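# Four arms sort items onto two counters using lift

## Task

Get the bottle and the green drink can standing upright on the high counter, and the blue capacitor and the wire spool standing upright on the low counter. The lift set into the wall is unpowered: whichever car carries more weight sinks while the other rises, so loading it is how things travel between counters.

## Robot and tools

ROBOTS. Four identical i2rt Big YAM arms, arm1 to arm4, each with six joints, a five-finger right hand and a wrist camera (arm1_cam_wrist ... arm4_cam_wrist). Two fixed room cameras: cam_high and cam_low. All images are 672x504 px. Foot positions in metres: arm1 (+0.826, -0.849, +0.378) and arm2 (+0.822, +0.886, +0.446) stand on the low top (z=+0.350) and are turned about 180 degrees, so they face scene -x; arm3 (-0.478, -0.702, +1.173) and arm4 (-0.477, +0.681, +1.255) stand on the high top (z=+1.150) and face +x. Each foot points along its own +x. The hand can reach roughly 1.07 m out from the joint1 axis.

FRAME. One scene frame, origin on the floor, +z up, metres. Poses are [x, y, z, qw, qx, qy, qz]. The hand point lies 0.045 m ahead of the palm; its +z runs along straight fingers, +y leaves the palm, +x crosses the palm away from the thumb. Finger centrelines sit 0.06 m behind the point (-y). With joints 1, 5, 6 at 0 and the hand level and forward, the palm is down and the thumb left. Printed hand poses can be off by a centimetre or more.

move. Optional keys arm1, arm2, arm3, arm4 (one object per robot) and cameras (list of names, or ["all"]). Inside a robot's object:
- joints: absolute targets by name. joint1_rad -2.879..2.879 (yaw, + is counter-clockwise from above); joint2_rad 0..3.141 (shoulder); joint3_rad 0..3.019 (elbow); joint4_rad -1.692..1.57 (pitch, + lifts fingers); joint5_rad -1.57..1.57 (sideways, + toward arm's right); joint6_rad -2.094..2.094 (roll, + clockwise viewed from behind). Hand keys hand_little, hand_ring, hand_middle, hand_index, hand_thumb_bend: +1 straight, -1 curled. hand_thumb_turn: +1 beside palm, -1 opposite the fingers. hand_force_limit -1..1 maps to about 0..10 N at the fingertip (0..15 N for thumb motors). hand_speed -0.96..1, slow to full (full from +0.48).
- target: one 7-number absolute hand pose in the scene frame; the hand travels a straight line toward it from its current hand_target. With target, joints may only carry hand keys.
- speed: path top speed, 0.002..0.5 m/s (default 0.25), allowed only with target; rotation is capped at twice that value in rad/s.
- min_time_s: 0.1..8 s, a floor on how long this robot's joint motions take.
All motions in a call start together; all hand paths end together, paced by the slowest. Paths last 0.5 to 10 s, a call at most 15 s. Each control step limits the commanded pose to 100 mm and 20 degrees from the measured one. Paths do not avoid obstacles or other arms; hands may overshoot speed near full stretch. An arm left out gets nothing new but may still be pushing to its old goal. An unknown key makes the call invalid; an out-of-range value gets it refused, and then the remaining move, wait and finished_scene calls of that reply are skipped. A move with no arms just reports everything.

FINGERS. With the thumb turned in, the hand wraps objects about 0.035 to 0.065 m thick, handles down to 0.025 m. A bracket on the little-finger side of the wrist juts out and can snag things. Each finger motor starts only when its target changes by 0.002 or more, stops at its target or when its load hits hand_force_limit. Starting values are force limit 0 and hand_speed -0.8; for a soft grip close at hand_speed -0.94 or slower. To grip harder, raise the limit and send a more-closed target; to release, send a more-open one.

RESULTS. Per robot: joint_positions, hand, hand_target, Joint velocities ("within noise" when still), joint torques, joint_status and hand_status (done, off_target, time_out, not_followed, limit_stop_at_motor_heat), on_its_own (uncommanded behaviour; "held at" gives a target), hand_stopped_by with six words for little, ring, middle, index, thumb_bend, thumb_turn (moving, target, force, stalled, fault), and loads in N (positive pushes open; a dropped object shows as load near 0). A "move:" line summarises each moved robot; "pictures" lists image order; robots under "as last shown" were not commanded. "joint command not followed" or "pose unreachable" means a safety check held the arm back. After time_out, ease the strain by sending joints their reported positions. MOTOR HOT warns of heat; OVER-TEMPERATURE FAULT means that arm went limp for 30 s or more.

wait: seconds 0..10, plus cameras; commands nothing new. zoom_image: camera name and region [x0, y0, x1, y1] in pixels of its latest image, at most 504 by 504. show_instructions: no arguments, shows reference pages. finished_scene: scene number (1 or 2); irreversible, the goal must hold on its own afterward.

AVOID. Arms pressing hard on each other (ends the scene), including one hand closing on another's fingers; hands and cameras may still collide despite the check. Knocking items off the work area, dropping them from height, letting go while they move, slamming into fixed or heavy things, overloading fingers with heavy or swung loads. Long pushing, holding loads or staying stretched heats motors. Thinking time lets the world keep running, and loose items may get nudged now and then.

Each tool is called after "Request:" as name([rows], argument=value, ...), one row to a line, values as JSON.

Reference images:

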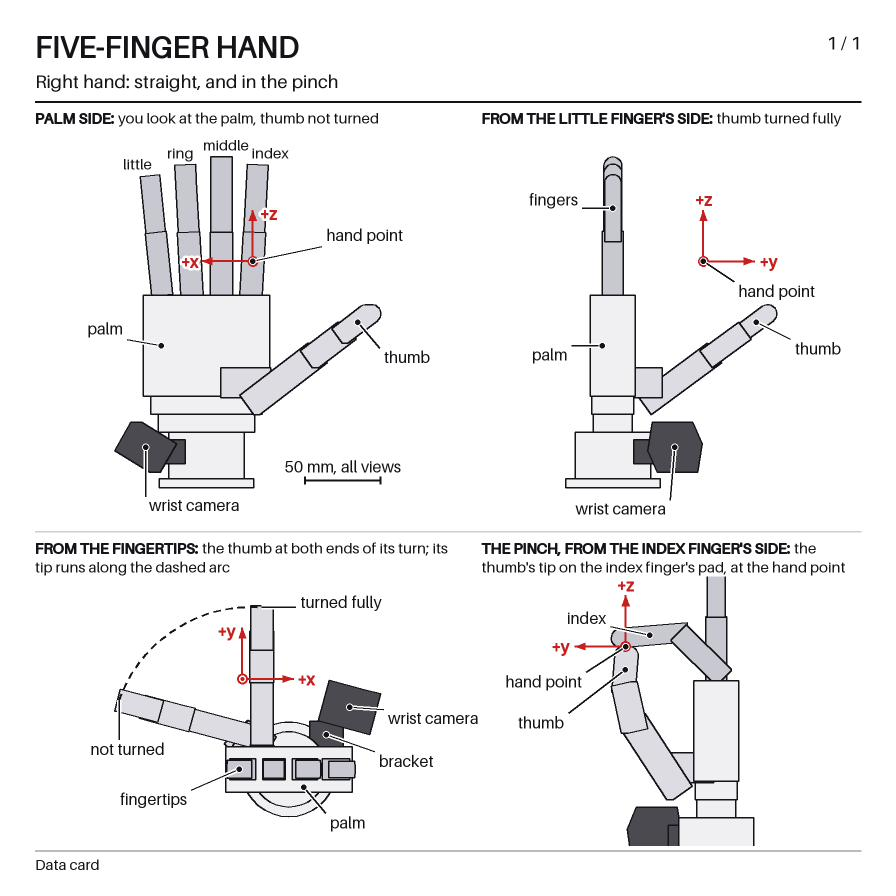

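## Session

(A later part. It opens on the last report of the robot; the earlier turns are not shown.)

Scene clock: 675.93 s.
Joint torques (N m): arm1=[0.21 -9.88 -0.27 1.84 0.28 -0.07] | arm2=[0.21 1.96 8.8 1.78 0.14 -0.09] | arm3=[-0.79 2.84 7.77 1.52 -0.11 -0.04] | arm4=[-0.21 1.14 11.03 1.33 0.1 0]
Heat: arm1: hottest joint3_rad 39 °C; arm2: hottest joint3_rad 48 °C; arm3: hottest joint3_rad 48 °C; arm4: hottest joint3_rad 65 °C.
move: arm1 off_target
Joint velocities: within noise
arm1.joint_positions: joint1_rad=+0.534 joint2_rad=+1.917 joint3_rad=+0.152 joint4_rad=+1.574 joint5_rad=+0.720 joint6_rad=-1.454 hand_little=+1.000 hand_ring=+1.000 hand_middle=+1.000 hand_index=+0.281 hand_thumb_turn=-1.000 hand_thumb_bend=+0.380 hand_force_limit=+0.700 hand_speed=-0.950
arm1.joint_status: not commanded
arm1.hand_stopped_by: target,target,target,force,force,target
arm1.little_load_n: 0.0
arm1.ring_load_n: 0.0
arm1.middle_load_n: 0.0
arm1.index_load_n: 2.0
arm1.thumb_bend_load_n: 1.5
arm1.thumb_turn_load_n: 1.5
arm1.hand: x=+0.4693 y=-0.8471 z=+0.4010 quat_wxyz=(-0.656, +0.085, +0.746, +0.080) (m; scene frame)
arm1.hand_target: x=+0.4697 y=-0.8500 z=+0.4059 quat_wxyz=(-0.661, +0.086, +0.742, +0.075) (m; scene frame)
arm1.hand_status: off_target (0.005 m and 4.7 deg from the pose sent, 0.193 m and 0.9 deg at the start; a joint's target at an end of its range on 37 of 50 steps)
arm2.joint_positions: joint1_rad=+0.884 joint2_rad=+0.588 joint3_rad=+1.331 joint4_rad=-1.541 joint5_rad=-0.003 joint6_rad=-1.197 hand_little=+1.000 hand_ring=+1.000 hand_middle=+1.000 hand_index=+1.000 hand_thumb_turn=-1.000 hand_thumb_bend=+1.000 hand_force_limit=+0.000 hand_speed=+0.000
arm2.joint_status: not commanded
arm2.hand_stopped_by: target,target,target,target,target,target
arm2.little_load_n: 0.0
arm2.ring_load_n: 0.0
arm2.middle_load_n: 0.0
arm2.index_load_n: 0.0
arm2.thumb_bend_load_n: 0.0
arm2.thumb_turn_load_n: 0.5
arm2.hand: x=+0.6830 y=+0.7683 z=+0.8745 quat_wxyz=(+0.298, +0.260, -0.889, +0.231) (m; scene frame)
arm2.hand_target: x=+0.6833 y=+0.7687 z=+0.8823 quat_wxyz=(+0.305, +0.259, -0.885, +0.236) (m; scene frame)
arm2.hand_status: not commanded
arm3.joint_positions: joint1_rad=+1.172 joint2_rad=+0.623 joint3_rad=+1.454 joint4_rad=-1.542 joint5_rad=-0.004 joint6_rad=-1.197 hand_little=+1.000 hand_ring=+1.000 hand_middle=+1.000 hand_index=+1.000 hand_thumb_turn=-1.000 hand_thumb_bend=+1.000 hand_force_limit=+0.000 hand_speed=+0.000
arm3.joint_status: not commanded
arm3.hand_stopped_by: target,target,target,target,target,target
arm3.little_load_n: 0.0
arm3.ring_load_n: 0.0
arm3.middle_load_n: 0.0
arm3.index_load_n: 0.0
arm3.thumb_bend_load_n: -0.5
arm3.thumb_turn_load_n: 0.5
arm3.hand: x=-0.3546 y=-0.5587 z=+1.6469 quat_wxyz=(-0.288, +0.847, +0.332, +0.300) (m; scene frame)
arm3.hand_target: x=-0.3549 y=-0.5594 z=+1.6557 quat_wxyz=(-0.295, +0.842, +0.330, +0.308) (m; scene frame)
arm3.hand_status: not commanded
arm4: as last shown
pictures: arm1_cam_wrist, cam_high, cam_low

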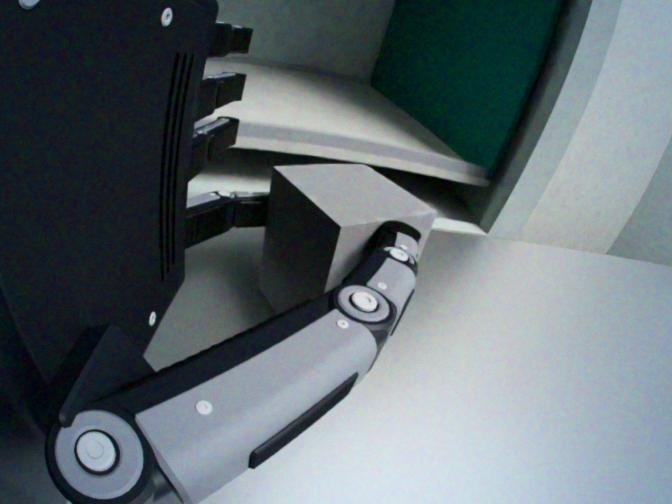

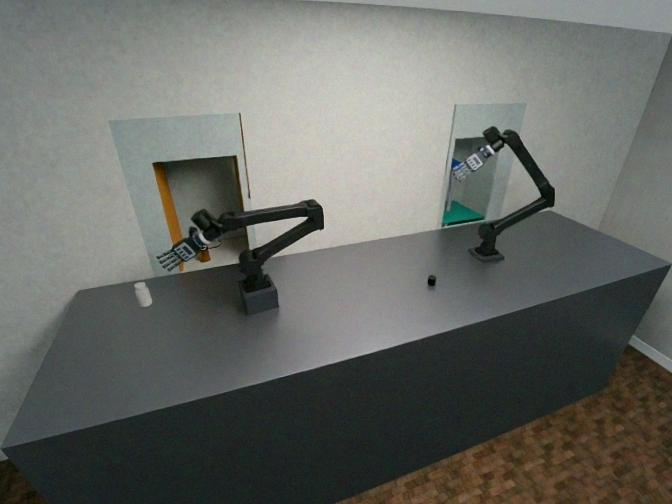

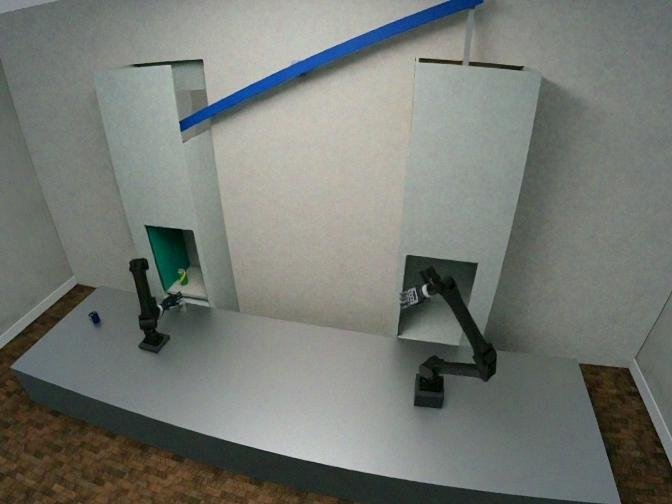

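Block is out; teal is rising.

Request:
wait(seconds=1, cameras=["arm1_cam_wrist","cam_low","cam_high"])

Request:
zoom_image(camera="cam_high", region=[430, 120, 530, 240])

Request:
zoom_image(camera="cam_low", region=[390, 240, 510, 350])

Scene clock: 683.20 s.
Joint torques (N m): arm1=[0.32 -9.88 -0.28 1.84 0.33 -0.08] | arm2=[0.15 1.9 8.81 1.77 0.14 -0.1] | arm3=[-0.73 2.9 7.79 1.51 -0.11 -0.04] | arm4=[-0.15 1.08 11.04 1.31 0.11 0]
Heat: arm1: hottest joint3_rad 38 °C; arm2: hottest joint3_rad 48 °C; arm3: hottest joint3_rad 48 °C; arm4: hottest joint3_rad 65 °C.
Joint velocities: within noise
arm1.joint_positions: joint1_rad=+0.534 joint2_rad=+1.917 joint3_rad=+0.152 joint4_rad=+1.574 joint5_rad=+0.721 joint6_rad=-1.452 hand_little=+1.000 hand_ring=+1.000 hand_middle=+1.000 hand_index=+0.281 hand_thumb_turn=-1.000 hand_thumb_bend=+0.380 hand_force_limit=+0.700 hand_speed=-0.950
arm1.joint_status: not commanded
arm1.hand_stopped_by: target,target,target,force,force,target
arm1.little_load_n: 0.0
arm1.ring_load_n: 0.0
arm1.middle_load_n: 0.0
arm1.index_load_n: 2.0
arm1.thumb_bend_load_n: 1.5
arm1.thumb_turn_load_n: 1.5
arm1.hand: x=+0.4694 y=-0.8468 z=+0.4010 quat_wxyz=(-0.656, +0.086, +0.746, +0.080) (m; scene frame)
arm1.hand_target: x=+0.4699 y=-0.8498 z=+0.4059 quat_wxyz=(-0.661, +0.087, +0.742, +0.075) (m; scene frame)
arm1.hand_status: off_target (0.005 m and 4.7 deg from the pose sent, 0.193 m and 0.9 deg at the start; a joint's target at an end of its range on 37 of 50 steps)
arm2.joint_positions: joint1_rad=+0.884 joint2_rad=+0.588 joint3_rad=+1.331 joint4_rad=-1.541 joint5_rad=-0.003 joint6_rad=-1.197 hand_little=+1.000 hand_ring=+1.000 hand_middle=+1.000 hand_index=+1.000 hand_thumb_turn=-1.000 hand_thumb_bend=+1.000 hand_force_limit=+0.000 hand_speed=+0.000
arm2.joint_status: not commanded
arm2.hand_stopped_by: target,target,target,target,target,target
arm2.little_load_n: 0.0
arm2.ring_load_n: 0.0
arm2.middle_load_n: 0.0
arm2.index_load_n: 0.0
arm2.thumb_bend_load_n: 0.0
arm2.thumb_turn_load_n: 0.0
arm2.hand: x=+0.6830 y=+0.7683 z=+0.8745 quat_wxyz=(+0.298, +0.260, -0.889, +0.231) (m; scene frame)
arm2.hand_target: x=+0.6833 y=+0.7687 z=+0.8823 quat_wxyz=(+0.305, +0.259, -0.885, +0.236) (m; scene frame)
arm2.hand_status: not commanded
arm3.joint_positions: joint1_rad=+1.172 joint2_rad=+0.623 joint3_rad=+1.454 joint4_rad=-1.542 joint5_rad=-0.004 joint6_rad=-1.197 hand_little=+1.000 hand_ring=+1.000 hand_middle=+1.000 hand_index=+1.000 hand_thumb_turn=-1.000 hand_thumb_bend=+1.000 hand_force_limit=+0.000 hand_speed=+0.000
arm3.joint_status: not commanded
arm3.hand_stopped_by: target,target,target,target,target,target
arm3.little_load_n: 0.0
arm3.ring_load_n: 0.0
arm3.middle_load_n: 0.0
arm3.index_load_n: 0.0
arm3.thumb_bend_load_n: 0.0
arm3.thumb_turn_load_n: 0.0
arm3.hand: x=-0.3546 y=-0.5587 z=+1.6469 quat_wxyz=(-0.288, +0.847, +0.332, +0.300) (m; scene frame)
arm3.hand_target: x=-0.3549 y=-0.5594 z=+1.6557 quat_wxyz=(-0.295, +0.842, +0.330, +0.308) (m; scene frame)
arm3.hand_status: not commanded
arm4.joint_positions: joint1_rad=+1.493 joint2_rad=+0.426 joint3_rad=+0.429 joint4_rad=-0.484 joint5_rad=+0.096 joint6_rad=-1.527 hand_little=+1.000 hand_ring=+1.000 hand_middle=+1.000 hand_index=+1.000 hand_thumb_turn=-1.000 hand_thumb_bend=+1.000 hand_force_limit=+0.000 hand_speed=-0.600
arm4.joint_status: not commanded
arm4.hand_stopped_by: target,target,target,target,target,target
arm4.little_load_n: 0.0
arm4.ring_load_n: 0.0
arm4.middle_load_n: 0.0
arm4.index_load_n: 0.0
arm4.thumb_bend_load_n: 0.5
arm4.thumb_turn_load_n: 0.0
arm4.hand: x=-0.4147 y=+0.9889 z=+1.4530 quat_wxyz=(-0.348, +0.621, +0.589, +0.382) (m; scene frame)
arm4.hand_target: x=-0.4179 y=+0.9897 z=+1.4659 quat_wxyz=(-0.360, +0.620, +0.583, +0.383) (m; scene frame)
arm4.hand_status: not commanded
wait: 1.00 s; at rest from the start
pictures: arm1_cam_wrist, cam_high, cam_low

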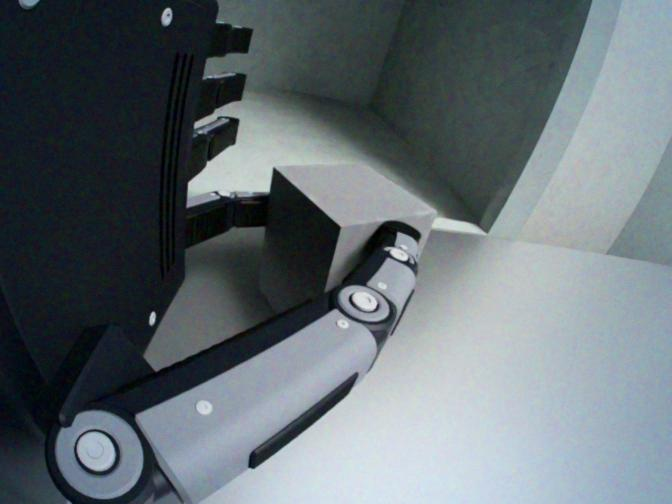

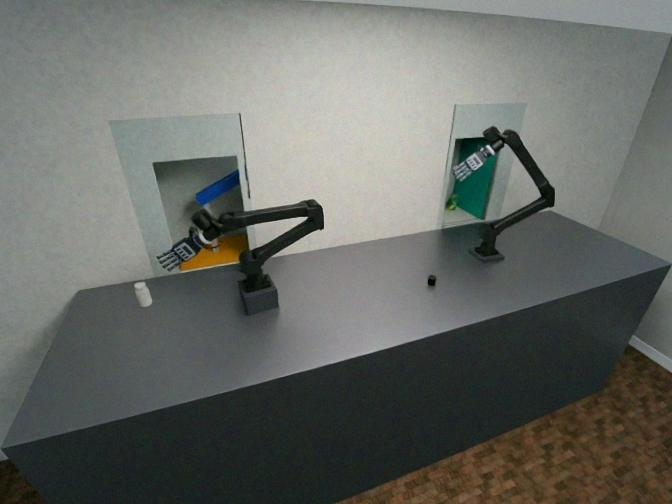

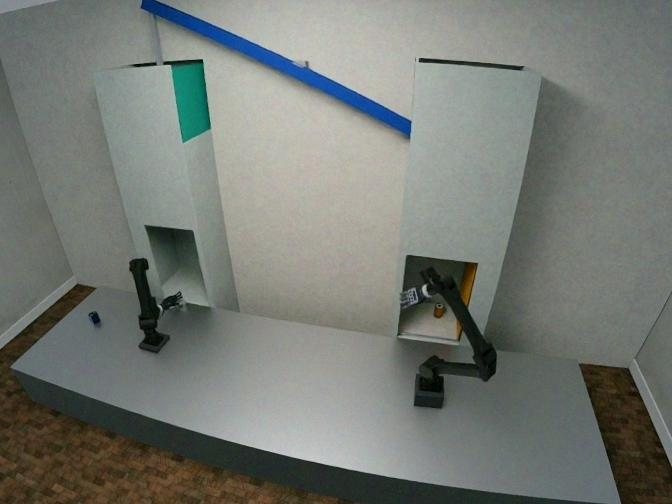

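Scaled by 4.200 from the camera's 672x504 image, which has a finer 960x720 frame.

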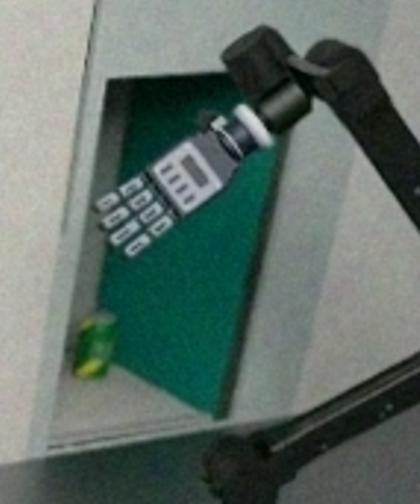

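Scaled by 4.200 from the camera's 672x504 image, which has a finer 960x720 frame.

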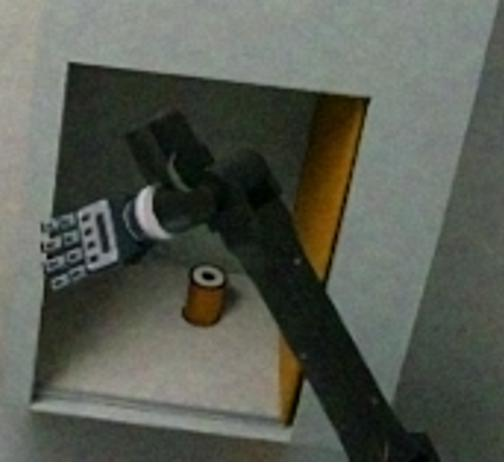

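Request:
move(arm1={"target": [0.475, -0.85, 0.388, -0.661, 0.087, 0.742, 0.075], "speed": 0.04}, arm3={"joints": {"joint1_rad": -1.45}, "min_time_s": 3}, arm2={"target": [0.5648, 0.6341, 0.70, -0.4923, -0.3784, 0.7427, -0.2508], "speed": 0.15}, cameras=["arm1_cam_wrist","cam_high","cam_low"])

Scene clock: 706.17 s.
Joint torques (N m): arm1=[0.32 -6.53 0.05 1.69 0.05 0.14] | arm2=[-0.56 0.09 9.74 2.89 -0.02 -0.25] | arm3=[-1.49 2.84 7.79 1.52 -0.09 -0.04] | arm4=[0.03 1.26 11.1 1.39 0.1 0]
Heat: arm1: hottest joint3_rad 37 °C; arm2: hottest joint3_rad 48 °C; arm3: hottest joint3_rad 48 °C; arm4: hottest joint3_rad 66 °C.
move: arm1 off_target; arm2 done; arm3 done
Joint velocities: within noise
arm1.joint_positions: joint1_rad=+0.546 joint2_rad=+1.931 joint3_rad=+0.152 joint4_rad=+1.578 joint5_rad=+0.753 joint6_rad=-1.443 hand_little=+1.000 hand_ring=+1.000 hand_middle=+1.000 hand_index=+0.281 hand_thumb_turn=-1.000 hand_thumb_bend=+0.380 hand_force_limit=+0.700 hand_speed=-0.950
arm1.joint_status: not commanded
arm1.hand_stopped_by: target,target,target,force,force,target
arm1.little_load_n: 0.0
arm1.ring_load_n: 0.0
arm1.middle_load_n: 0.0
arm1.index_load_n: 3.5
arm1.thumb_bend_load_n: 5.0
arm1.thumb_turn_load_n: -1.5
arm1.hand: x=+0.4736 y=-0.8450 z=+0.3982 quat_wxyz=(-0.654, +0.093, +0.746, +0.087) (m; scene frame)
arm1.hand_target: x=+0.4757 y=-0.8485 z=+0.3896 quat_wxyz=(-0.648, +0.093, +0.752, +0.081) (m; scene frame)
arm1.hand_status: off_target (0.011 m and 1.9 deg from the pose sent, 0.014 m and 0.9 deg at the start; a joint's target at an end of its range on 98 of 98 steps)
arm2.joint_positions: joint1_rad=+0.888 joint2_rad=+0.556 joint3_rad=+0.556 joint4_rad=-0.414 joint5_rad=-0.003 joint6_rad=-1.558 hand_little=+1.000 hand_ring=+1.000 hand_middle=+1.000 hand_index=+1.000 hand_thumb_turn=-1.000 hand_thumb_bend=+1.000 hand_force_limit=+0.000 hand_speed=+0.000
arm2.joint_status: not commanded
arm2.hand_stopped_by: target,target,target,target,target,target
arm2.little_load_n: 0.0
arm2.ring_load_n: 0.0
arm2.middle_load_n: 0.0
arm2.index_load_n: 0.0
arm2.thumb_bend_load_n: 0.0
arm2.thumb_turn_load_n: 0.0
arm2.hand: x=+0.5689 y=+0.6354 z=+0.6974 quat_wxyz=(+0.485, +0.378, -0.747, +0.252) (m; scene frame)
arm2.hand_target: x=+0.5646 y=+0.6337 z=+0.6996 quat_wxyz=(+0.492, +0.379, -0.742, +0.251) (m; scene frame)
arm2.hand_status: done (0.005 m and 1.1 deg from the pose sent, 0.250 m and 31.2 deg at the start)
arm3.joint_positions: joint1_rad=-1.440 joint2_rad=+0.623 joint3_rad=+1.454 joint4_rad=-1.542 joint5_rad=-0.004 joint6_rad=-1.197 hand_little=+1.000 hand_ring=+1.000 hand_middle=+1.000 hand_index=+1.000 hand_thumb_turn=-1.000 hand_thumb_bend=+1.000 hand_force_limit=+0.000 hand_speed=+0.000
arm3.joint_status: all done
arm3.hand_stopped_by: target,target,target,target,target,target
arm3.little_load_n: 0.0
arm3.ring_load_n: 0.0
arm3.middle_load_n: 0.0
arm3.index_load_n: 0.0
arm3.thumb_bend_load_n: 0.0
arm3.thumb_turn_load_n: 0.0
arm3.hand: x=-0.5023 y=-0.8880 z=+1.6475 quat_wxyz=(+0.222, +0.546, -0.728, +0.351) (m; scene frame)
arm3.hand_target: x=-0.5041 y=-0.8869 z=+1.6563 quat_wxyz=(+0.229, +0.539, -0.727, +0.359) (m; scene frame)
arm3.hand_status: not commanded
arm4: as last shown
arm4.thumb_bend_load_n: 0.0
arm4.thumb_turn_load_n: 0.5
pictures: arm1_cam_wrist, cam_high, cam_low

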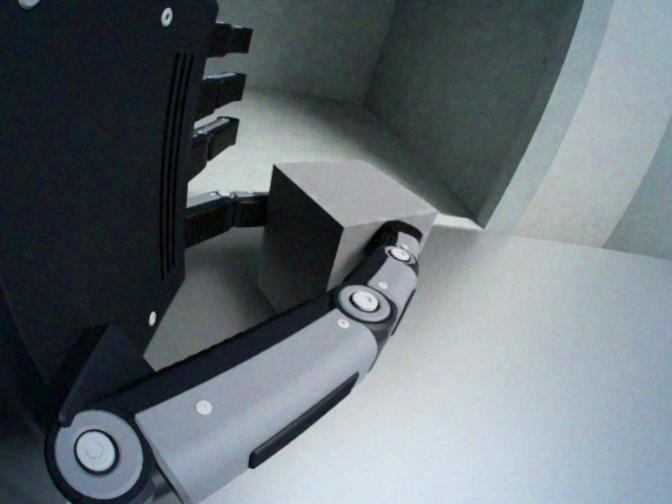

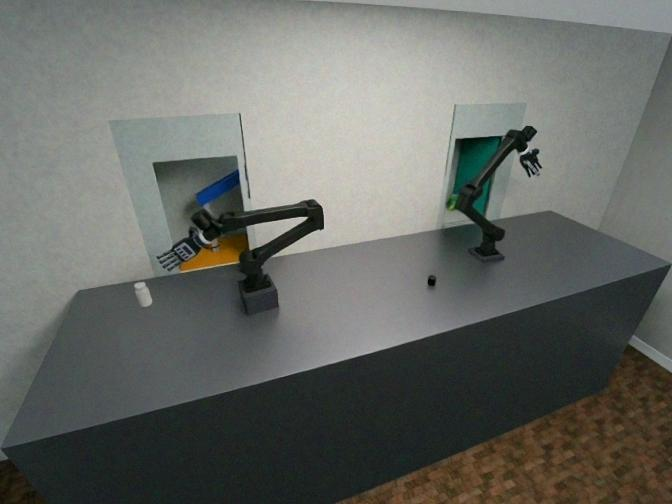

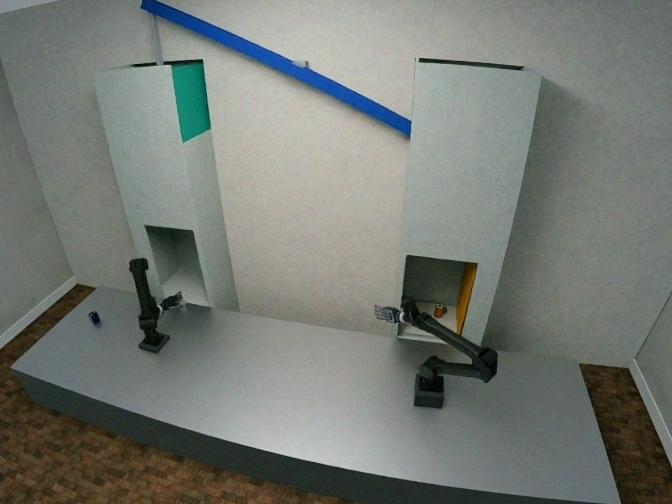

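Request:
move(arm1={"joints": {"hand_index": 1, "hand_thumb_bend": 0.8, "hand_speed": -0.75}}, arm3={"target": [-0.49, -1.063, 1.43, 0.3873, 0.6041, -0.5536, 0.4226], "speed": 0.15}, arm2={"joints": {"joint1_rad": 0.10}, "min_time_s": 3}, cameras=["arm1_cam_wrist","arm2_cam_wrist","cam_high"])

Scene clock: 717.10 s.
Joint torques (N m): arm1=[0.21 -7.82 -0.09 1.7 0.08 0.01] | arm2=[-0.5 0.09 9.73 2.91 -0.02 -0.24] | arm3=[-1.49 1.08 8.31 2.69 -0.16 -0.14] | arm4=[-0.03 0.97 11.06 1.33 0.1 0]
Heat: arm1: hottest joint3_rad 36 °C; arm2: hottest joint3_rad 49 °C; arm3: hottest joint3_rad 48 °C; arm4: hottest joint3_rad 66 °C.
move: arm1 done; arm2 done; arm3 done
Joint velocities: within noise
arm1.joint_positions: joint1_rad=+0.547 joint2_rad=+1.945 joint3_rad=+0.152 joint4_rad=+1.578 joint5_rad=+0.744 joint6_rad=-1.423 hand_little=+1.000 hand_ring=+1.000 hand_middle=+1.000 hand_index=+1.000 hand_thumb_turn=-1.000 hand_thumb_bend=+0.800 hand_force_limit=+0.700 hand_speed=-0.750
arm1.joint_status: all done
arm1.hand_stopped_by: target,target,target,target,target,target
arm1.little_load_n: 0.0
arm1.ring_load_n: 0.0
arm1.middle_load_n: 0.0
arm1.index_load_n: 0.0
arm1.thumb_bend_load_n: 0.0
arm1.thumb_turn_load_n: 0.0
arm1.hand: x=+0.4741 y=-0.8468 z=+0.3926 quat_wxyz=(-0.650, +0.095, +0.749, +0.080) (m; scene frame)
arm1.hand_target: x=+0.4749 y=-0.8502 z=+0.3889 quat_wxyz=(-0.648, +0.092, +0.752, +0.076) (m; scene frame)
arm1.hand_status: not commanded
arm2.joint_positions: joint1_rad=+0.107 joint2_rad=+0.556 joint3_rad=+0.556 joint4_rad=-0.414 joint5_rad=-0.002 joint6_rad=-1.558 hand_little=+1.000 hand_ring=+1.000 hand_middle=+1.000 hand_index=+1.000 hand_thumb_turn=-1.000 hand_thumb_bend=+1.000 hand_force_limit=+0.000 hand_speed=+0.000
arm2.joint_status: all done
arm2.hand_stopped_by: target,target,target,target,target,target
arm2.little_load_n: 0.0
arm2.ring_load_n: 0.0
arm2.middle_load_n: 0.0
arm2.index_load_n: 0.0
arm2.thumb_bend_load_n: 0.0
arm2.thumb_turn_load_n: 0.5
arm2.hand: x=+0.4666 y=+0.8869 z=+0.6980 quat_wxyz=(+0.545, +0.064, -0.835, +0.048) (m; scene frame)
arm2.hand_target: x=+0.4624 y=+0.8884 z=+0.7002 quat_wxyz=(+0.551, +0.068, -0.830, +0.045) (m; scene frame)
arm2.hand_status: not commanded
arm3.joint_positions: joint1_rad=-1.355 joint2_rad=+0.540 joint3_rad=+0.539 joint4_rad=-0.352 joint5_rad=+0.065 joint6_rad=-1.528 hand_little=+1.000 hand_ring=+1.000 hand_middle=+1.000 hand_index=+1.000 hand_thumb_turn=-1.000 hand_thumb_bend=+1.000 hand_force_limit=+0.000 hand_speed=+0.000
arm3.joint_status: not commanded
arm3.hand_stopped_by: target,target,target,target,target,target
arm3.little_load_n: 0.0
arm3.ring_load_n: 0.0
arm3.middle_load_n: 0.0
arm3.index_load_n: 0.0
arm3.thumb_bend_load_n: 0.0
arm3.thumb_turn_load_n: 0.5
arm3.hand: x=-0.4873 y=-1.0600 z=+1.4321 quat_wxyz=(+0.382, +0.606, -0.555, +0.424) (m; scene frame)
arm3.hand_target: x=-0.4899 y=-1.0635 z=+1.4295 quat_wxyz=(+0.387, +0.605, -0.553, +0.423) (m; scene frame)
arm3.hand_status: done (0.005 m and 0.6 deg from the pose sent, 0.279 m and 29.6 deg at the start)
arm4: as last shown
arm4.thumb_turn_load_n: 0.0
pictures: arm1_cam_wrist, arm2_cam_wrist, cam_high

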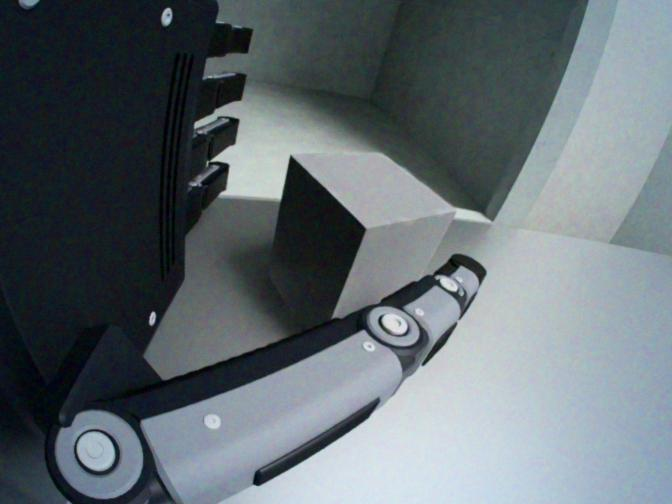

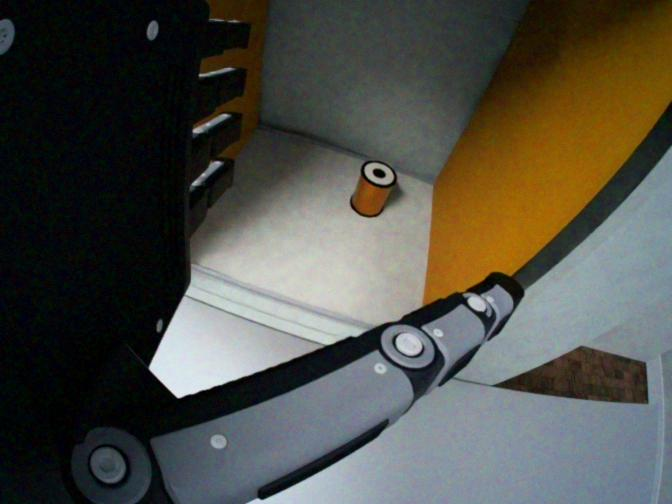

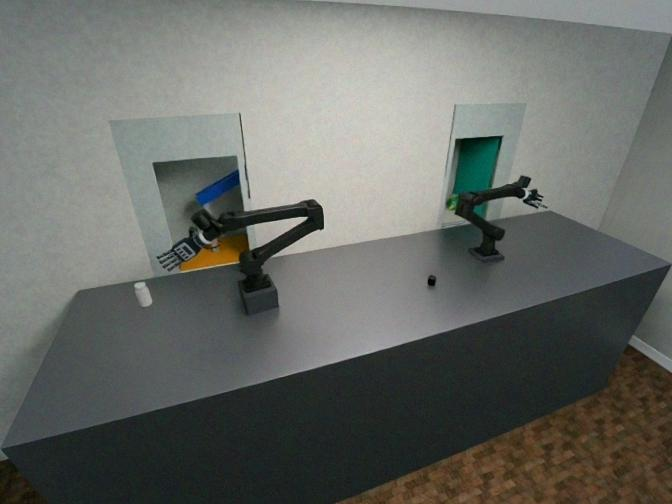

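Request:
move(arm1={"target": [0.482, -0.85, 0.62, -0.56, 0.092, 0.82, 0.076], "speed": 0.12}, arm3={"joints": {"joint1_rad": -0.55}, "min_time_s": 3}, cameras=["arm3_cam_wrist","cam_high"])

Scene clock: 726.00 s.
Joint torques (N m): arm1=[-1.38 -2.55 12.22 1.03 0.1 0.01] | arm2=[-0.44 0.15 9.73 2.88 0 -0.25] | arm3=[-0.03 1.08 8.31 2.7 -0.1 -0.14] | arm4=[-0.21 1.03 11.02 1.25 0.09 0.01]
Heat: arm1: hottest joint3_rad 37 °C; arm2: hottest joint3_rad 50 °C; arm3: hottest joint3_rad 48 °C; arm4: hottest joint3_rad 66 °C.
move: arm1 off_target; arm3 done
Joint velocities: within noise
arm1.joint_positions: joint1_rad=+0.526 joint2_rad=+0.711 joint3_rad=+0.509 joint4_rad=-0.332 joint5_rad=+0.666 joint6_rad=-1.284 hand_little=+1.000 hand_ring=+1.000 hand_middle=+1.000 hand_index=+1.000 hand_thumb_turn=-1.000 hand_thumb_bend=+0.800 hand_force_limit=+0.700 hand_speed=-0.750
arm1.joint_status: not commanded
arm1.hand_stopped_by: target,target,target,target,target,target
arm1.little_load_n: 0.0
arm1.ring_load_n: 0.0
arm1.middle_load_n: 0.0
arm1.index_load_n: 0.0
arm1.thumb_bend_load_n: 0.0
arm1.thumb_turn_load_n: 0.0
arm1.hand: x=+0.4905 y=-0.8481 z=+0.5961 quat_wxyz=(-0.548, +0.080, +0.828, +0.086) (m; scene frame)
arm1.hand_target: x=+0.4833 y=-0.8497 z=+0.6199 quat_wxyz=(-0.560, +0.093, +0.820, +0.076) (m; scene frame)
arm1.hand_status: off_target (0.025 m and 2.5 deg from the pose sent, 0.228 m and 13.1 deg at the start)
arm2, arm4: as last shown
arm2.joint_positions: joint1_rad=+0.107 joint2_rad=+0.556 joint3_rad=+0.556 joint4_rad=-0.414 joint5_rad=-0.003 joint6_rad=-1.558 hand_little=+1.000 hand_ring=+1.000 hand_middle=+1.000 hand_index=+1.000 hand_thumb_turn=-1.000 hand_thumb_bend=+1.000 hand_force_limit=+0.000 hand_speed=+0.000
arm2.thumb_turn_load_n: 0.0
arm2.hand: x=+0.4666 y=+0.8866 z=+0.6979 quat_wxyz=(+0.545, +0.064, -0.835, +0.049) (m; scene frame)
arm2.hand_target: x=+0.4624 y=+0.8881 z=+0.7002 quat_wxyz=(+0.551, +0.068, -0.830, +0.045) (m; scene frame)
arm3.joint_positions: joint1_rad=-0.559 joint2_rad=+0.540 joint3_rad=+0.539 joint4_rad=-0.352 joint5_rad=+0.064 joint6_rad=-1.528 hand_little=+1.000 hand_ring=+1.000 hand_middle=+1.000 hand_index=+1.000 hand_thumb_turn=-1.000 hand_thumb_bend=+1.000 hand_force_limit=+0.000 hand_speed=+0.000
arm3.joint_status: all done
arm3.hand_stopped_by: target,target,target,target,target,target
arm3.little_load_n: 0.0
arm3.ring_load_n: 0.0
arm3.middle_load_n: 0.0
arm3.index_load_n: 0.0
arm3.thumb_bend_load_n: -0.5
arm3.thumb_turn_load_n: 0.5
arm3.hand: x=-0.2281 y=-0.9610 z=+1.4297 quat_wxyz=(+0.184, +0.775, -0.278, +0.537) (m; scene frame)
arm3.hand_target: x=-0.2231 y=-0.9610 z=+1.4271 quat_wxyz=(+0.185, +0.775, -0.271, +0.540) (m; scene frame)
arm3.hand_status: not commanded
arm4.thumb_bend_load_n: -0.5
arm4.thumb_turn_load_n: 0.5
pictures: arm3_cam_wrist, cam_high

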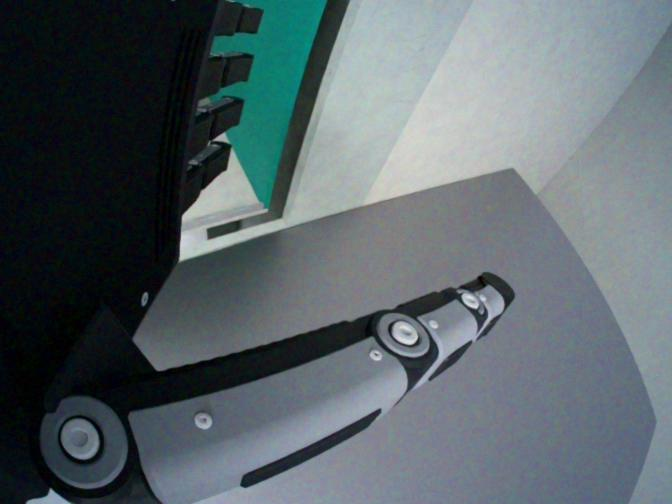

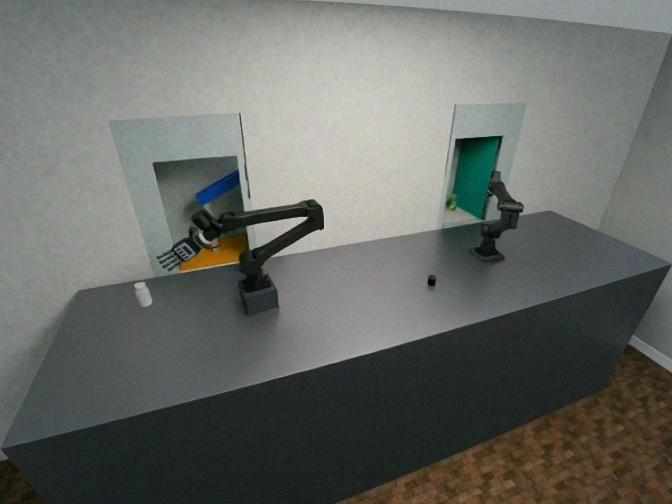

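Request:
move(arm3={"target": [-0.16, -0.89, 1.39, 0.1208, 0.7599, -0.1477, 0.6214], "speed": 0.12}, cameras=["arm3_cam_wrist"])

Scene clock: 732.60 s.
Joint torques (N m): arm1=[-1.44 -2.61 12.23 1.03 0.1 0.02] | arm2=[-0.5 0.15 9.73 2.88 0 -0.25] | arm3=[-0.03 1.38 8.06 2.69 -0.12 -0.14] | arm4=[0.15 1.03 10.97 1.31 0.11 0]
Heat: arm1: hottest joint3_rad 41 °C; arm2: hottest joint3_rad 50 °C; arm3: hottest joint3_rad 48 °C; arm4: hottest joint3_rad 67 °C.
move: arm3 done
Joint velocities: within noise
arm1, arm2, arm4: as last shown
arm1.thumb_turn_load_n: 0.5
arm3.joint_positions: joint1_rad=-0.318 joint2_rad=+0.529 joint3_rad=+0.337 joint4_rad=-0.002 joint5_rad=+0.026 joint6_rad=-1.557 hand_little=+1.000 hand_ring=+1.000 hand_middle=+1.000 hand_index=+1.000 hand_thumb_turn=-1.000 hand_thumb_bend=+1.000 hand_force_limit=+0.000 hand_speed=+0.000
arm3.joint_status: not commanded
arm3.hand_stopped_by: target,target,target,target,target,target
arm3.little_load_n: 0.0
arm3.ring_load_n: 0.0
arm3.middle_load_n: 0.0
arm3.index_load_n: 0.0
arm3.thumb_bend_load_n: 0.0
arm3.thumb_turn_load_n: 0.0
arm3.hand: x=-0.1629 y=-0.8919 z=+1.3936 quat_wxyz=(+0.121, +0.760, -0.153, +0.619) (m; scene frame)
arm3.hand_target: x=-0.1599 y=-0.8899 z=+1.3903 quat_wxyz=(+0.121, +0.760, -0.146, +0.621) (m; scene frame)
arm3.hand_status: done (0.005 m and 0.7 deg from the pose sent, 0.106 m and 19.3 deg at the start)
arm4.thumb_bend_load_n: 0.0
arm4.thumb_turn_load_n: 0.0
pictures: arm3_cam_wrist

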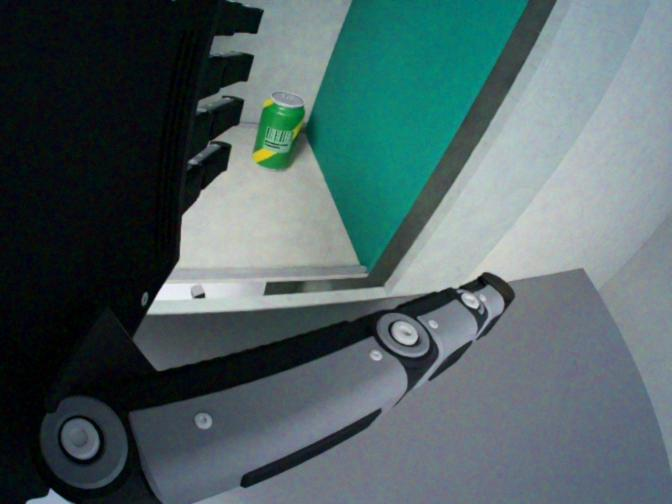

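Request:
move(arm3={"target": [0.02, -0.93, 1.30, 0.0909, 0.7114, -0.0936, 0.6904], "speed": 0.12}, cameras=["arm3_cam_wrist"])

Scene clock: 746.67 s.
Joint torques (N m): arm1=[-1.49 -2.67 12.25 1.01 0.1 0.02] | arm2=[-0.5 0.15 9.74 2.91 0.01 -0.24] | arm3=[-0.09 -6.18 7.25 2.8 -0.2 -0.14] | arm4=[0.03 1.38 11.08 1.26 0.11 -0.02]
Heat: arm1: hottest joint3_rad 46 °C; arm2: hottest joint3_rad 51 °C; arm3: hottest joint3_rad 48 °C; arm4: hottest joint3_rad 67 °C.
move: arm3 off_target
Joint velocities: within noise
arm1, arm2, arm4: as last shown
arm3.joint_positions: joint1_rad=-0.311 joint2_rad=+1.562 joint3_rad=+0.458 joint4_rad=+1.042 joint5_rad=-0.079 joint6_rad=-1.564 hand_little=+1.000 hand_ring=+1.000 hand_middle=+1.000 hand_index=+1.000 hand_thumb_turn=-1.000 hand_thumb_bend=+1.000 hand_force_limit=+0.000 hand_speed=+0.000
arm3.joint_status: not commanded
arm3.hand_stopped_by: target,target,target,target,target,target
arm3.little_load_n: 0.0
arm3.ring_load_n: 0.0
arm3.middle_load_n: 0.0
arm3.index_load_n: 0.0
arm3.thumb_bend_load_n: 0.0
arm3.thumb_turn_load_n: 0.5
arm3.hand: x=+0.0022 y=-0.9297 z=+1.2876 quat_wxyz=(+0.091, +0.724, -0.106, +0.675) (m; scene frame)
arm3.hand_target: x=+0.0183 y=-0.9310 z=+1.2997 quat_wxyz=(+0.094, +0.712, -0.096, +0.689) (m; scene frame)
arm3.hand_status: off_target (0.022 m and 2.7 deg from the pose sent, 0.209 m and 12.5 deg at the start)
arm4.ring_load_n: 0.5
pictures: arm3_cam_wrist

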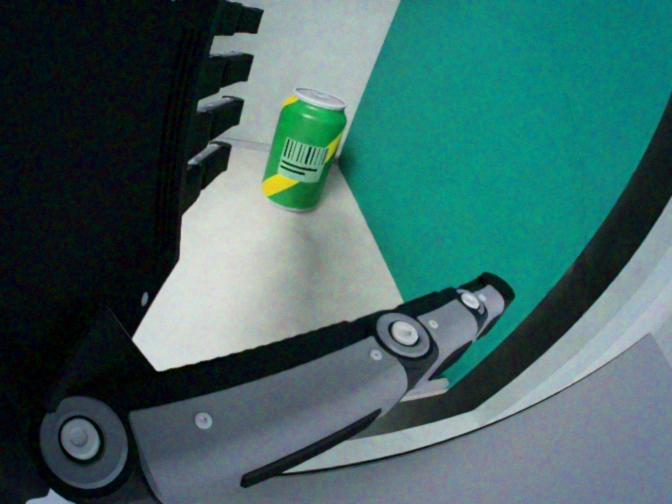

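Request:
move(arm3={"target": [0.10, -0.955, 1.235, 0.0853, 0.7087, -0.0870, 0.6948], "speed": 0.08}, cameras=["arm3_cam_wrist"])

Scene clock: 758.13 s.
Joint torques (N m): arm1=[-1.49 -2.67 12.25 1.01 0.1 0.01] | arm2=[-0.5 0.09 9.73 2.89 0 -0.25] | arm3=[0.03 -10.29 6.19 2.82 -0.2 -0.13] | arm4=[-0.09 0.91 11.03 1.37 0.08 -0.01]
Heat: arm1: hottest joint3_rad 50 °C; arm2: hottest joint3_rad 51 °C; arm3: hottest joint3_rad 49 °C; arm4: hottest joint3_rad 67 °C.
move: arm3 off_target
Joint velocities: within noise
arm1, arm2, arm4: as last shown
arm1.thumb_turn_load_n: 0.0
arm3.joint_positions: joint1_rad=-0.311 joint2_rad=+1.910 joint3_rad=+0.694 joint4_rad=+1.174 joint5_rad=-0.102 joint6_rad=-1.564 hand_little=+1.000 hand_ring=+1.000 hand_middle=+1.000 hand_index=+1.000 hand_thumb_turn=-1.000 hand_thumb_bend=+1.000 hand_force_limit=+0.000 hand_speed=+0.000
arm3.joint_status: not commanded
arm3.hand_stopped_by: target,target,target,target,target,target
arm3.little_load_n: 0.0
arm3.ring_load_n: 0.0
arm3.middle_load_n: 0.0
arm3.index_load_n: 0.0
arm3.thumb_bend_load_n: 0.0
arm3.thumb_turn_load_n: 0.5
arm3.hand: x=+0.0857 y=-0.9561 z=+1.2299 quat_wxyz=(+0.084, +0.719, -0.097, +0.683) (m; scene frame)
arm3.hand_target: x=+0.0994 y=-0.9549 z=+1.2351 quat_wxyz=(+0.085, +0.709, -0.087, +0.695) (m; scene frame)
arm3.hand_status: off_target (0.015 m and 2.1 deg from the pose sent, 0.114 m and 3.7 deg at the start)
arm4.ring_load_n: 0.0
pictures: arm3_cam_wrist

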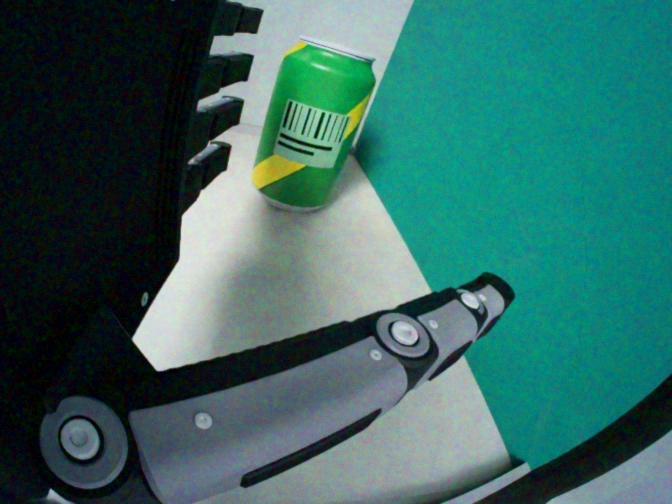

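Request:
move(arm3={"target": [0.225, -0.989, 1.221, 0.0853, 0.7087, -0.0870, 0.6948], "speed": 0.07}, cameras=["arm3_cam_wrist"])

Scene clock: 767.67 s.
Joint torques (N m): arm1=[-1.49 -2.55 12.25 1.02 0.1 0.02] | arm2=[-0.5 0.15 9.73 2.89 0 -0.25] | arm3=[-0.03 -13.92 8.05 1.05 -0.05 -0.13] | arm4=[0.21 0.73 11.06 1.32 0.11 0]
Heat: arm1: hottest joint3_rad 53 °C; arm2: hottest joint3_rad 51 °C; arm3: hottest joint3_rad 49 °C; arm4: hottest joint3_rad 67 °C.
move: arm3 off_target
Joint velocities: within noise
arm1, arm2, arm4: as last shown
arm1.thumb_turn_load_n: 0.5
arm2.thumb_turn_load_n: 0.5
arm3.joint_positions: joint1_rad=-0.292 joint2_rad=+2.104 joint3_rad=+1.082 joint4_rad=+1.022 joint5_rad=-0.096 joint6_rad=-1.564 hand_little=+1.000 hand_ring=+1.000 hand_middle=+1.000 hand_index=+1.000 hand_thumb_turn=-1.000 hand_thumb_bend=+1.000 hand_force_limit=+0.000 hand_speed=+0.000
arm3.joint_status: not commanded
arm3.hand_stopped_by: target,target,target,target,target,target
arm3.little_load_n: 0.0
arm3.ring_load_n: 0.0
arm3.middle_load_n: 0.0
arm3.index_load_n: 0.0
arm3.thumb_bend_load_n: 0.0
arm3.thumb_turn_load_n: 0.5
arm3.hand: x=+0.2116 y=-0.9893 z=+1.2296 quat_wxyz=(+0.083, +0.705, -0.089, +0.699) (m; scene frame)
arm3.hand_target: x=+0.2249 y=-0.9871 z=+1.2212 quat_wxyz=(+0.082, +0.709, -0.084, +0.695) (m; scene frame)
arm3.hand_status: off_target (0.016 m and 0.7 deg from the pose sent, 0.143 m and 2.1 deg at the start)
arm4.thumb_turn_load_n: 0.5
pictures: arm3_cam_wrist

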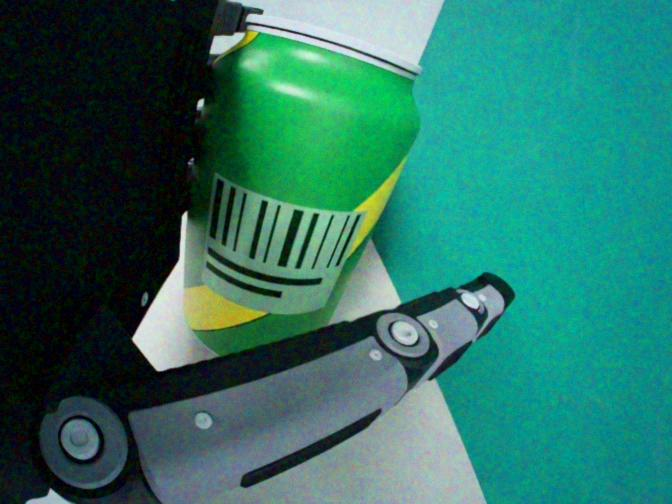

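Request:
move(arm3={"target": [0.254, -0.991, 1.209, 0.0853, 0.7087, -0.0870, 0.6948], "speed": 0.05}, cameras=["arm3_cam_wrist"])

Scene clock: 774.87 s.
Joint torques (N m): arm1=[-1.49 -2.61 12.23 1.01 0.1 0.02] | arm2=[-0.44 0.09 9.74 2.88 0 -0.25] | arm3=[-0.09 -14.86 8.36 1.05 -0.06 -0.13] | arm4=[0.03 0.79 11.04 1.31 0.11 -0.02]
Heat: arm1: hottest joint3_rad 55 °C; arm2: hottest joint3_rad 52 °C; arm3: hottest joint3_rad 49 °C; arm4: hottest joint3_rad 67 °C.
move: arm3 off_target
Joint velocities: within noise
arm1, arm2: as last shown
arm1.thumb_turn_load_n: 0.0
arm3.joint_positions: joint1_rad=-0.278 joint2_rad=+2.170 joint3_rad=+1.179 joint4_rad=+0.990 joint5_rad=-0.067 joint6_rad=-1.564 hand_little=+1.000 hand_ring=+1.000 hand_middle=+1.000 hand_index=+1.000 hand_thumb_turn=-1.000 hand_thumb_bend=+1.000 hand_force_limit=+0.000 hand_speed=+0.000
arm3.joint_status: not commanded
arm3.hand_stopped_by: target,target,target,target,target,target
arm3.little_load_n: 0.0
arm3.ring_load_n: 0.0
arm3.middle_load_n: 0.0
arm3.index_load_n: -0.5
arm3.thumb_bend_load_n: 0.0
arm3.thumb_turn_load_n: 0.5
arm3.hand: x=+0.2396 y=-0.9938 z=+1.2180 quat_wxyz=(+0.088, +0.705, -0.094, +0.697) (m; scene frame)
arm3.hand_target: x=+0.2520 y=-0.9922 z=+1.2090 quat_wxyz=(+0.088, +0.709, -0.090, +0.694) (m; scene frame)
arm3.hand_status: off_target (0.017 m and 1.0 deg from the pose sent, 0.047 m and 0.7 deg at the start)
arm4.joint_positions: joint1_rad=+1.493 joint2_rad=+0.426 joint3_rad=+0.429 joint4_rad=-0.484 joint5_rad=+0.096 joint6_rad=-1.527 hand_little=+1.000 hand_ring=+1.000 hand_middle=+1.000 hand_index=+1.000 hand_thumb_turn=-1.000 hand_thumb_bend=+1.000 hand_force_limit=+0.000 hand_speed=-0.600
arm4.joint_status: not commanded
arm4.hand_stopped_by: target,target,target,target,target,target
arm4.little_load_n: 0.0
arm4.ring_load_n: 0.0
arm4.middle_load_n: 0.0
arm4.index_load_n: 0.0
arm4.thumb_bend_load_n: 0.0
arm4.thumb_turn_load_n: 0.0
arm4.hand: x=-0.4147 y=+0.9889 z=+1.4530 quat_wxyz=(-0.348, +0.621, +0.589, +0.382) (m; scene frame)
arm4.hand_target: x=-0.4179 y=+0.9897 z=+1.4659 quat_wxyz=(-0.360, +0.620, +0.583, +0.383) (m; scene frame)
arm4.hand_status: not commanded
pictures: arm3_cam_wrist

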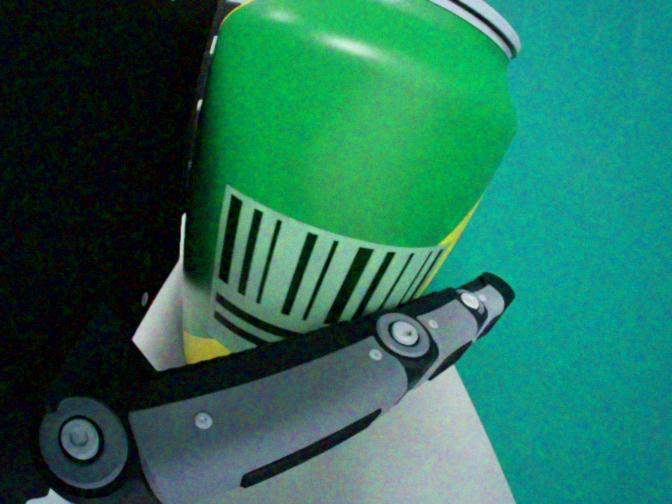

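Request:
move(arm3={"target": [0.240, -0.9875, 1.209, 0.0853, 0.7087, -0.0870, 0.6948], "speed": 0.05})

Request:
move(arm3={"joints": {"hand_index": 0.5, "hand_middle": 0.45, "hand_ring": 0.45, "hand_thumb_bend": 0.66, "hand_speed": -0.6}}, cameras=["arm3_cam_wrist"])

Scene clock: 781.33 s.
Joint torques (N m): arm1=[-1.49 -2.61 12.25 1.03 0.11 0.02] | arm2=[-0.5 0.15 9.74 2.89 0 -0.25] | arm3=[-0.26 -16.38 5.16 2.11 -0.21 -0.13] | arm4=[0.03 1.03 11.06 1.36 0.1 -0.01]
Heat: arm1: hottest joint3_rad 56 °C; arm2: hottest joint3_rad 52 °C; arm3: hottest joint3_rad 48 °C; arm4: hottest joint3_rad 68 °C.
move: arm3 done
Joint velocities: within noise
arm1, arm2, arm4: as last shown
arm1.thumb_turn_load_n: 0.5
arm2.middle_load_n: 0.5
arm3.joint_positions: joint1_rad=-0.278 joint2_rad=+2.170 joint3_rad=+1.179 joint4_rad=+0.990 joint5_rad=-0.073 joint6_rad=-1.564 hand_little=+1.000 hand_ring=+1.000 hand_middle=+1.000 hand_index=+1.000 hand_thumb_turn=-1.000 hand_thumb_bend=+1.000 hand_force_limit=+0.000 hand_speed=+0.000
arm3.joint_status: not commanded
arm3.hand_stopped_by: target,target,target,target,target,target
arm3.little_load_n: 0.0
arm3.ring_load_n: 0.0
arm3.middle_load_n: 0.0
arm3.index_load_n: 0.0
arm3.thumb_bend_load_n: 0.0
arm3.thumb_turn_load_n: 0.5
arm3.hand: x=+0.2402 y=-0.9927 z=+1.2180 quat_wxyz=(+0.086, +0.705, -0.092, +0.698) (m; scene frame)
arm3.hand_target: x=+0.2399 y=-0.9874 z=+1.2091 quat_wxyz=(+0.085, +0.709, -0.087, +0.695) (m; scene frame)
arm3.hand_status: done (0.010 m and 0.8 deg from the pose sent, 0.011 m and 1.0 deg at the start)
arm4.thumb_turn_load_n: 0.5
pictures: none

Scene clock: 782.40 s.
Joint torques (N m): arm1=[-1.49 -2.61 12.25 1.02 0.1 0.01] | arm2=[-0.44 0.15 9.73 2.89 0 -0.25] | arm3=[-0.26 -16.38 5.15 2.11 -0.21 -0.14] | arm4=[-0.03 0.73 11.02 1.39 0.1 0.01]
Heat: arm1: hottest joint3_rad 56 °C; arm2: hottest joint3_rad 52 °C; arm3: hottest joint3_rad 48 °C; arm4: hottest joint3_rad 68 °C.
move: arm3 done
Joint velocities: within noise
arm1, arm4: as last shown
arm2.joint_positions: joint1_rad=+0.107 joint2_rad=+0.556 joint3_rad=+0.556 joint4_rad=-0.414 joint5_rad=-0.003 joint6_rad=-1.558 hand_little=+1.000 hand_ring=+1.000 hand_middle=+1.000 hand_index=+1.000 hand_thumb_turn=-1.000 hand_thumb_bend=+1.000 hand_force_limit=+0.000 hand_speed=+0.000
arm2.joint_status: not commanded
arm2.hand_stopped_by: target,target,target,target,target,target
arm2.little_load_n: 0.0
arm2.ring_load_n: 0.0
arm2.middle_load_n: 0.0
arm2.index_load_n: 0.0
arm2.thumb_bend_load_n: 0.0
arm2.thumb_turn_load_n: 0.0
arm2.hand: x=+0.4666 y=+0.8866 z=+0.6979 quat_wxyz=(+0.545, +0.064, -0.835, +0.049) (m; scene frame)
arm2.hand_target: x=+0.4624 y=+0.8881 z=+0.7002 quat_wxyz=(+0.551, +0.068, -0.830, +0.045) (m; scene frame)
arm2.hand_status: not commanded
arm3.joint_positions: joint1_rad=-0.278 joint2_rad=+2.170 joint3_rad=+1.179 joint4_rad=+0.990 joint5_rad=-0.073 joint6_rad=-1.564 hand_little=+1.000 hand_ring=+0.450 hand_middle=+0.450 hand_index=+0.500 hand_thumb_turn=-1.000 hand_thumb_bend=+0.660 hand_force_limit=+0.000 hand_speed=-0.600
arm3.joint_status: all done
arm3.hand_stopped_by: target,target,target,target,target,target
arm3.little_load_n: 0.0
arm3.ring_load_n: 0.0
arm3.middle_load_n: 0.0
arm3.index_load_n: 0.0
arm3.thumb_bend_load_n: 1.0
arm3.thumb_turn_load_n: 0.5
arm3.hand: x=+0.2402 y=-0.9927 z=+1.2180 quat_wxyz=(+0.086, +0.705, -0.092, +0.698) (m; scene frame)
arm3.hand_target: x=+0.2400 y=-0.9872 z=+1.2091 quat_wxyz=(+0.085, +0.709, -0.087, +0.695) (m; scene frame)
arm3.hand_status: not commanded
arm4.thumb_turn_load_n: 0.0
pictures: arm3_cam_wrist

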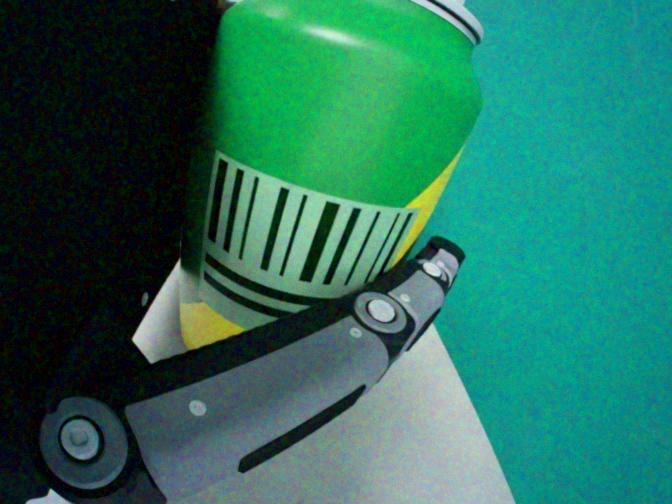

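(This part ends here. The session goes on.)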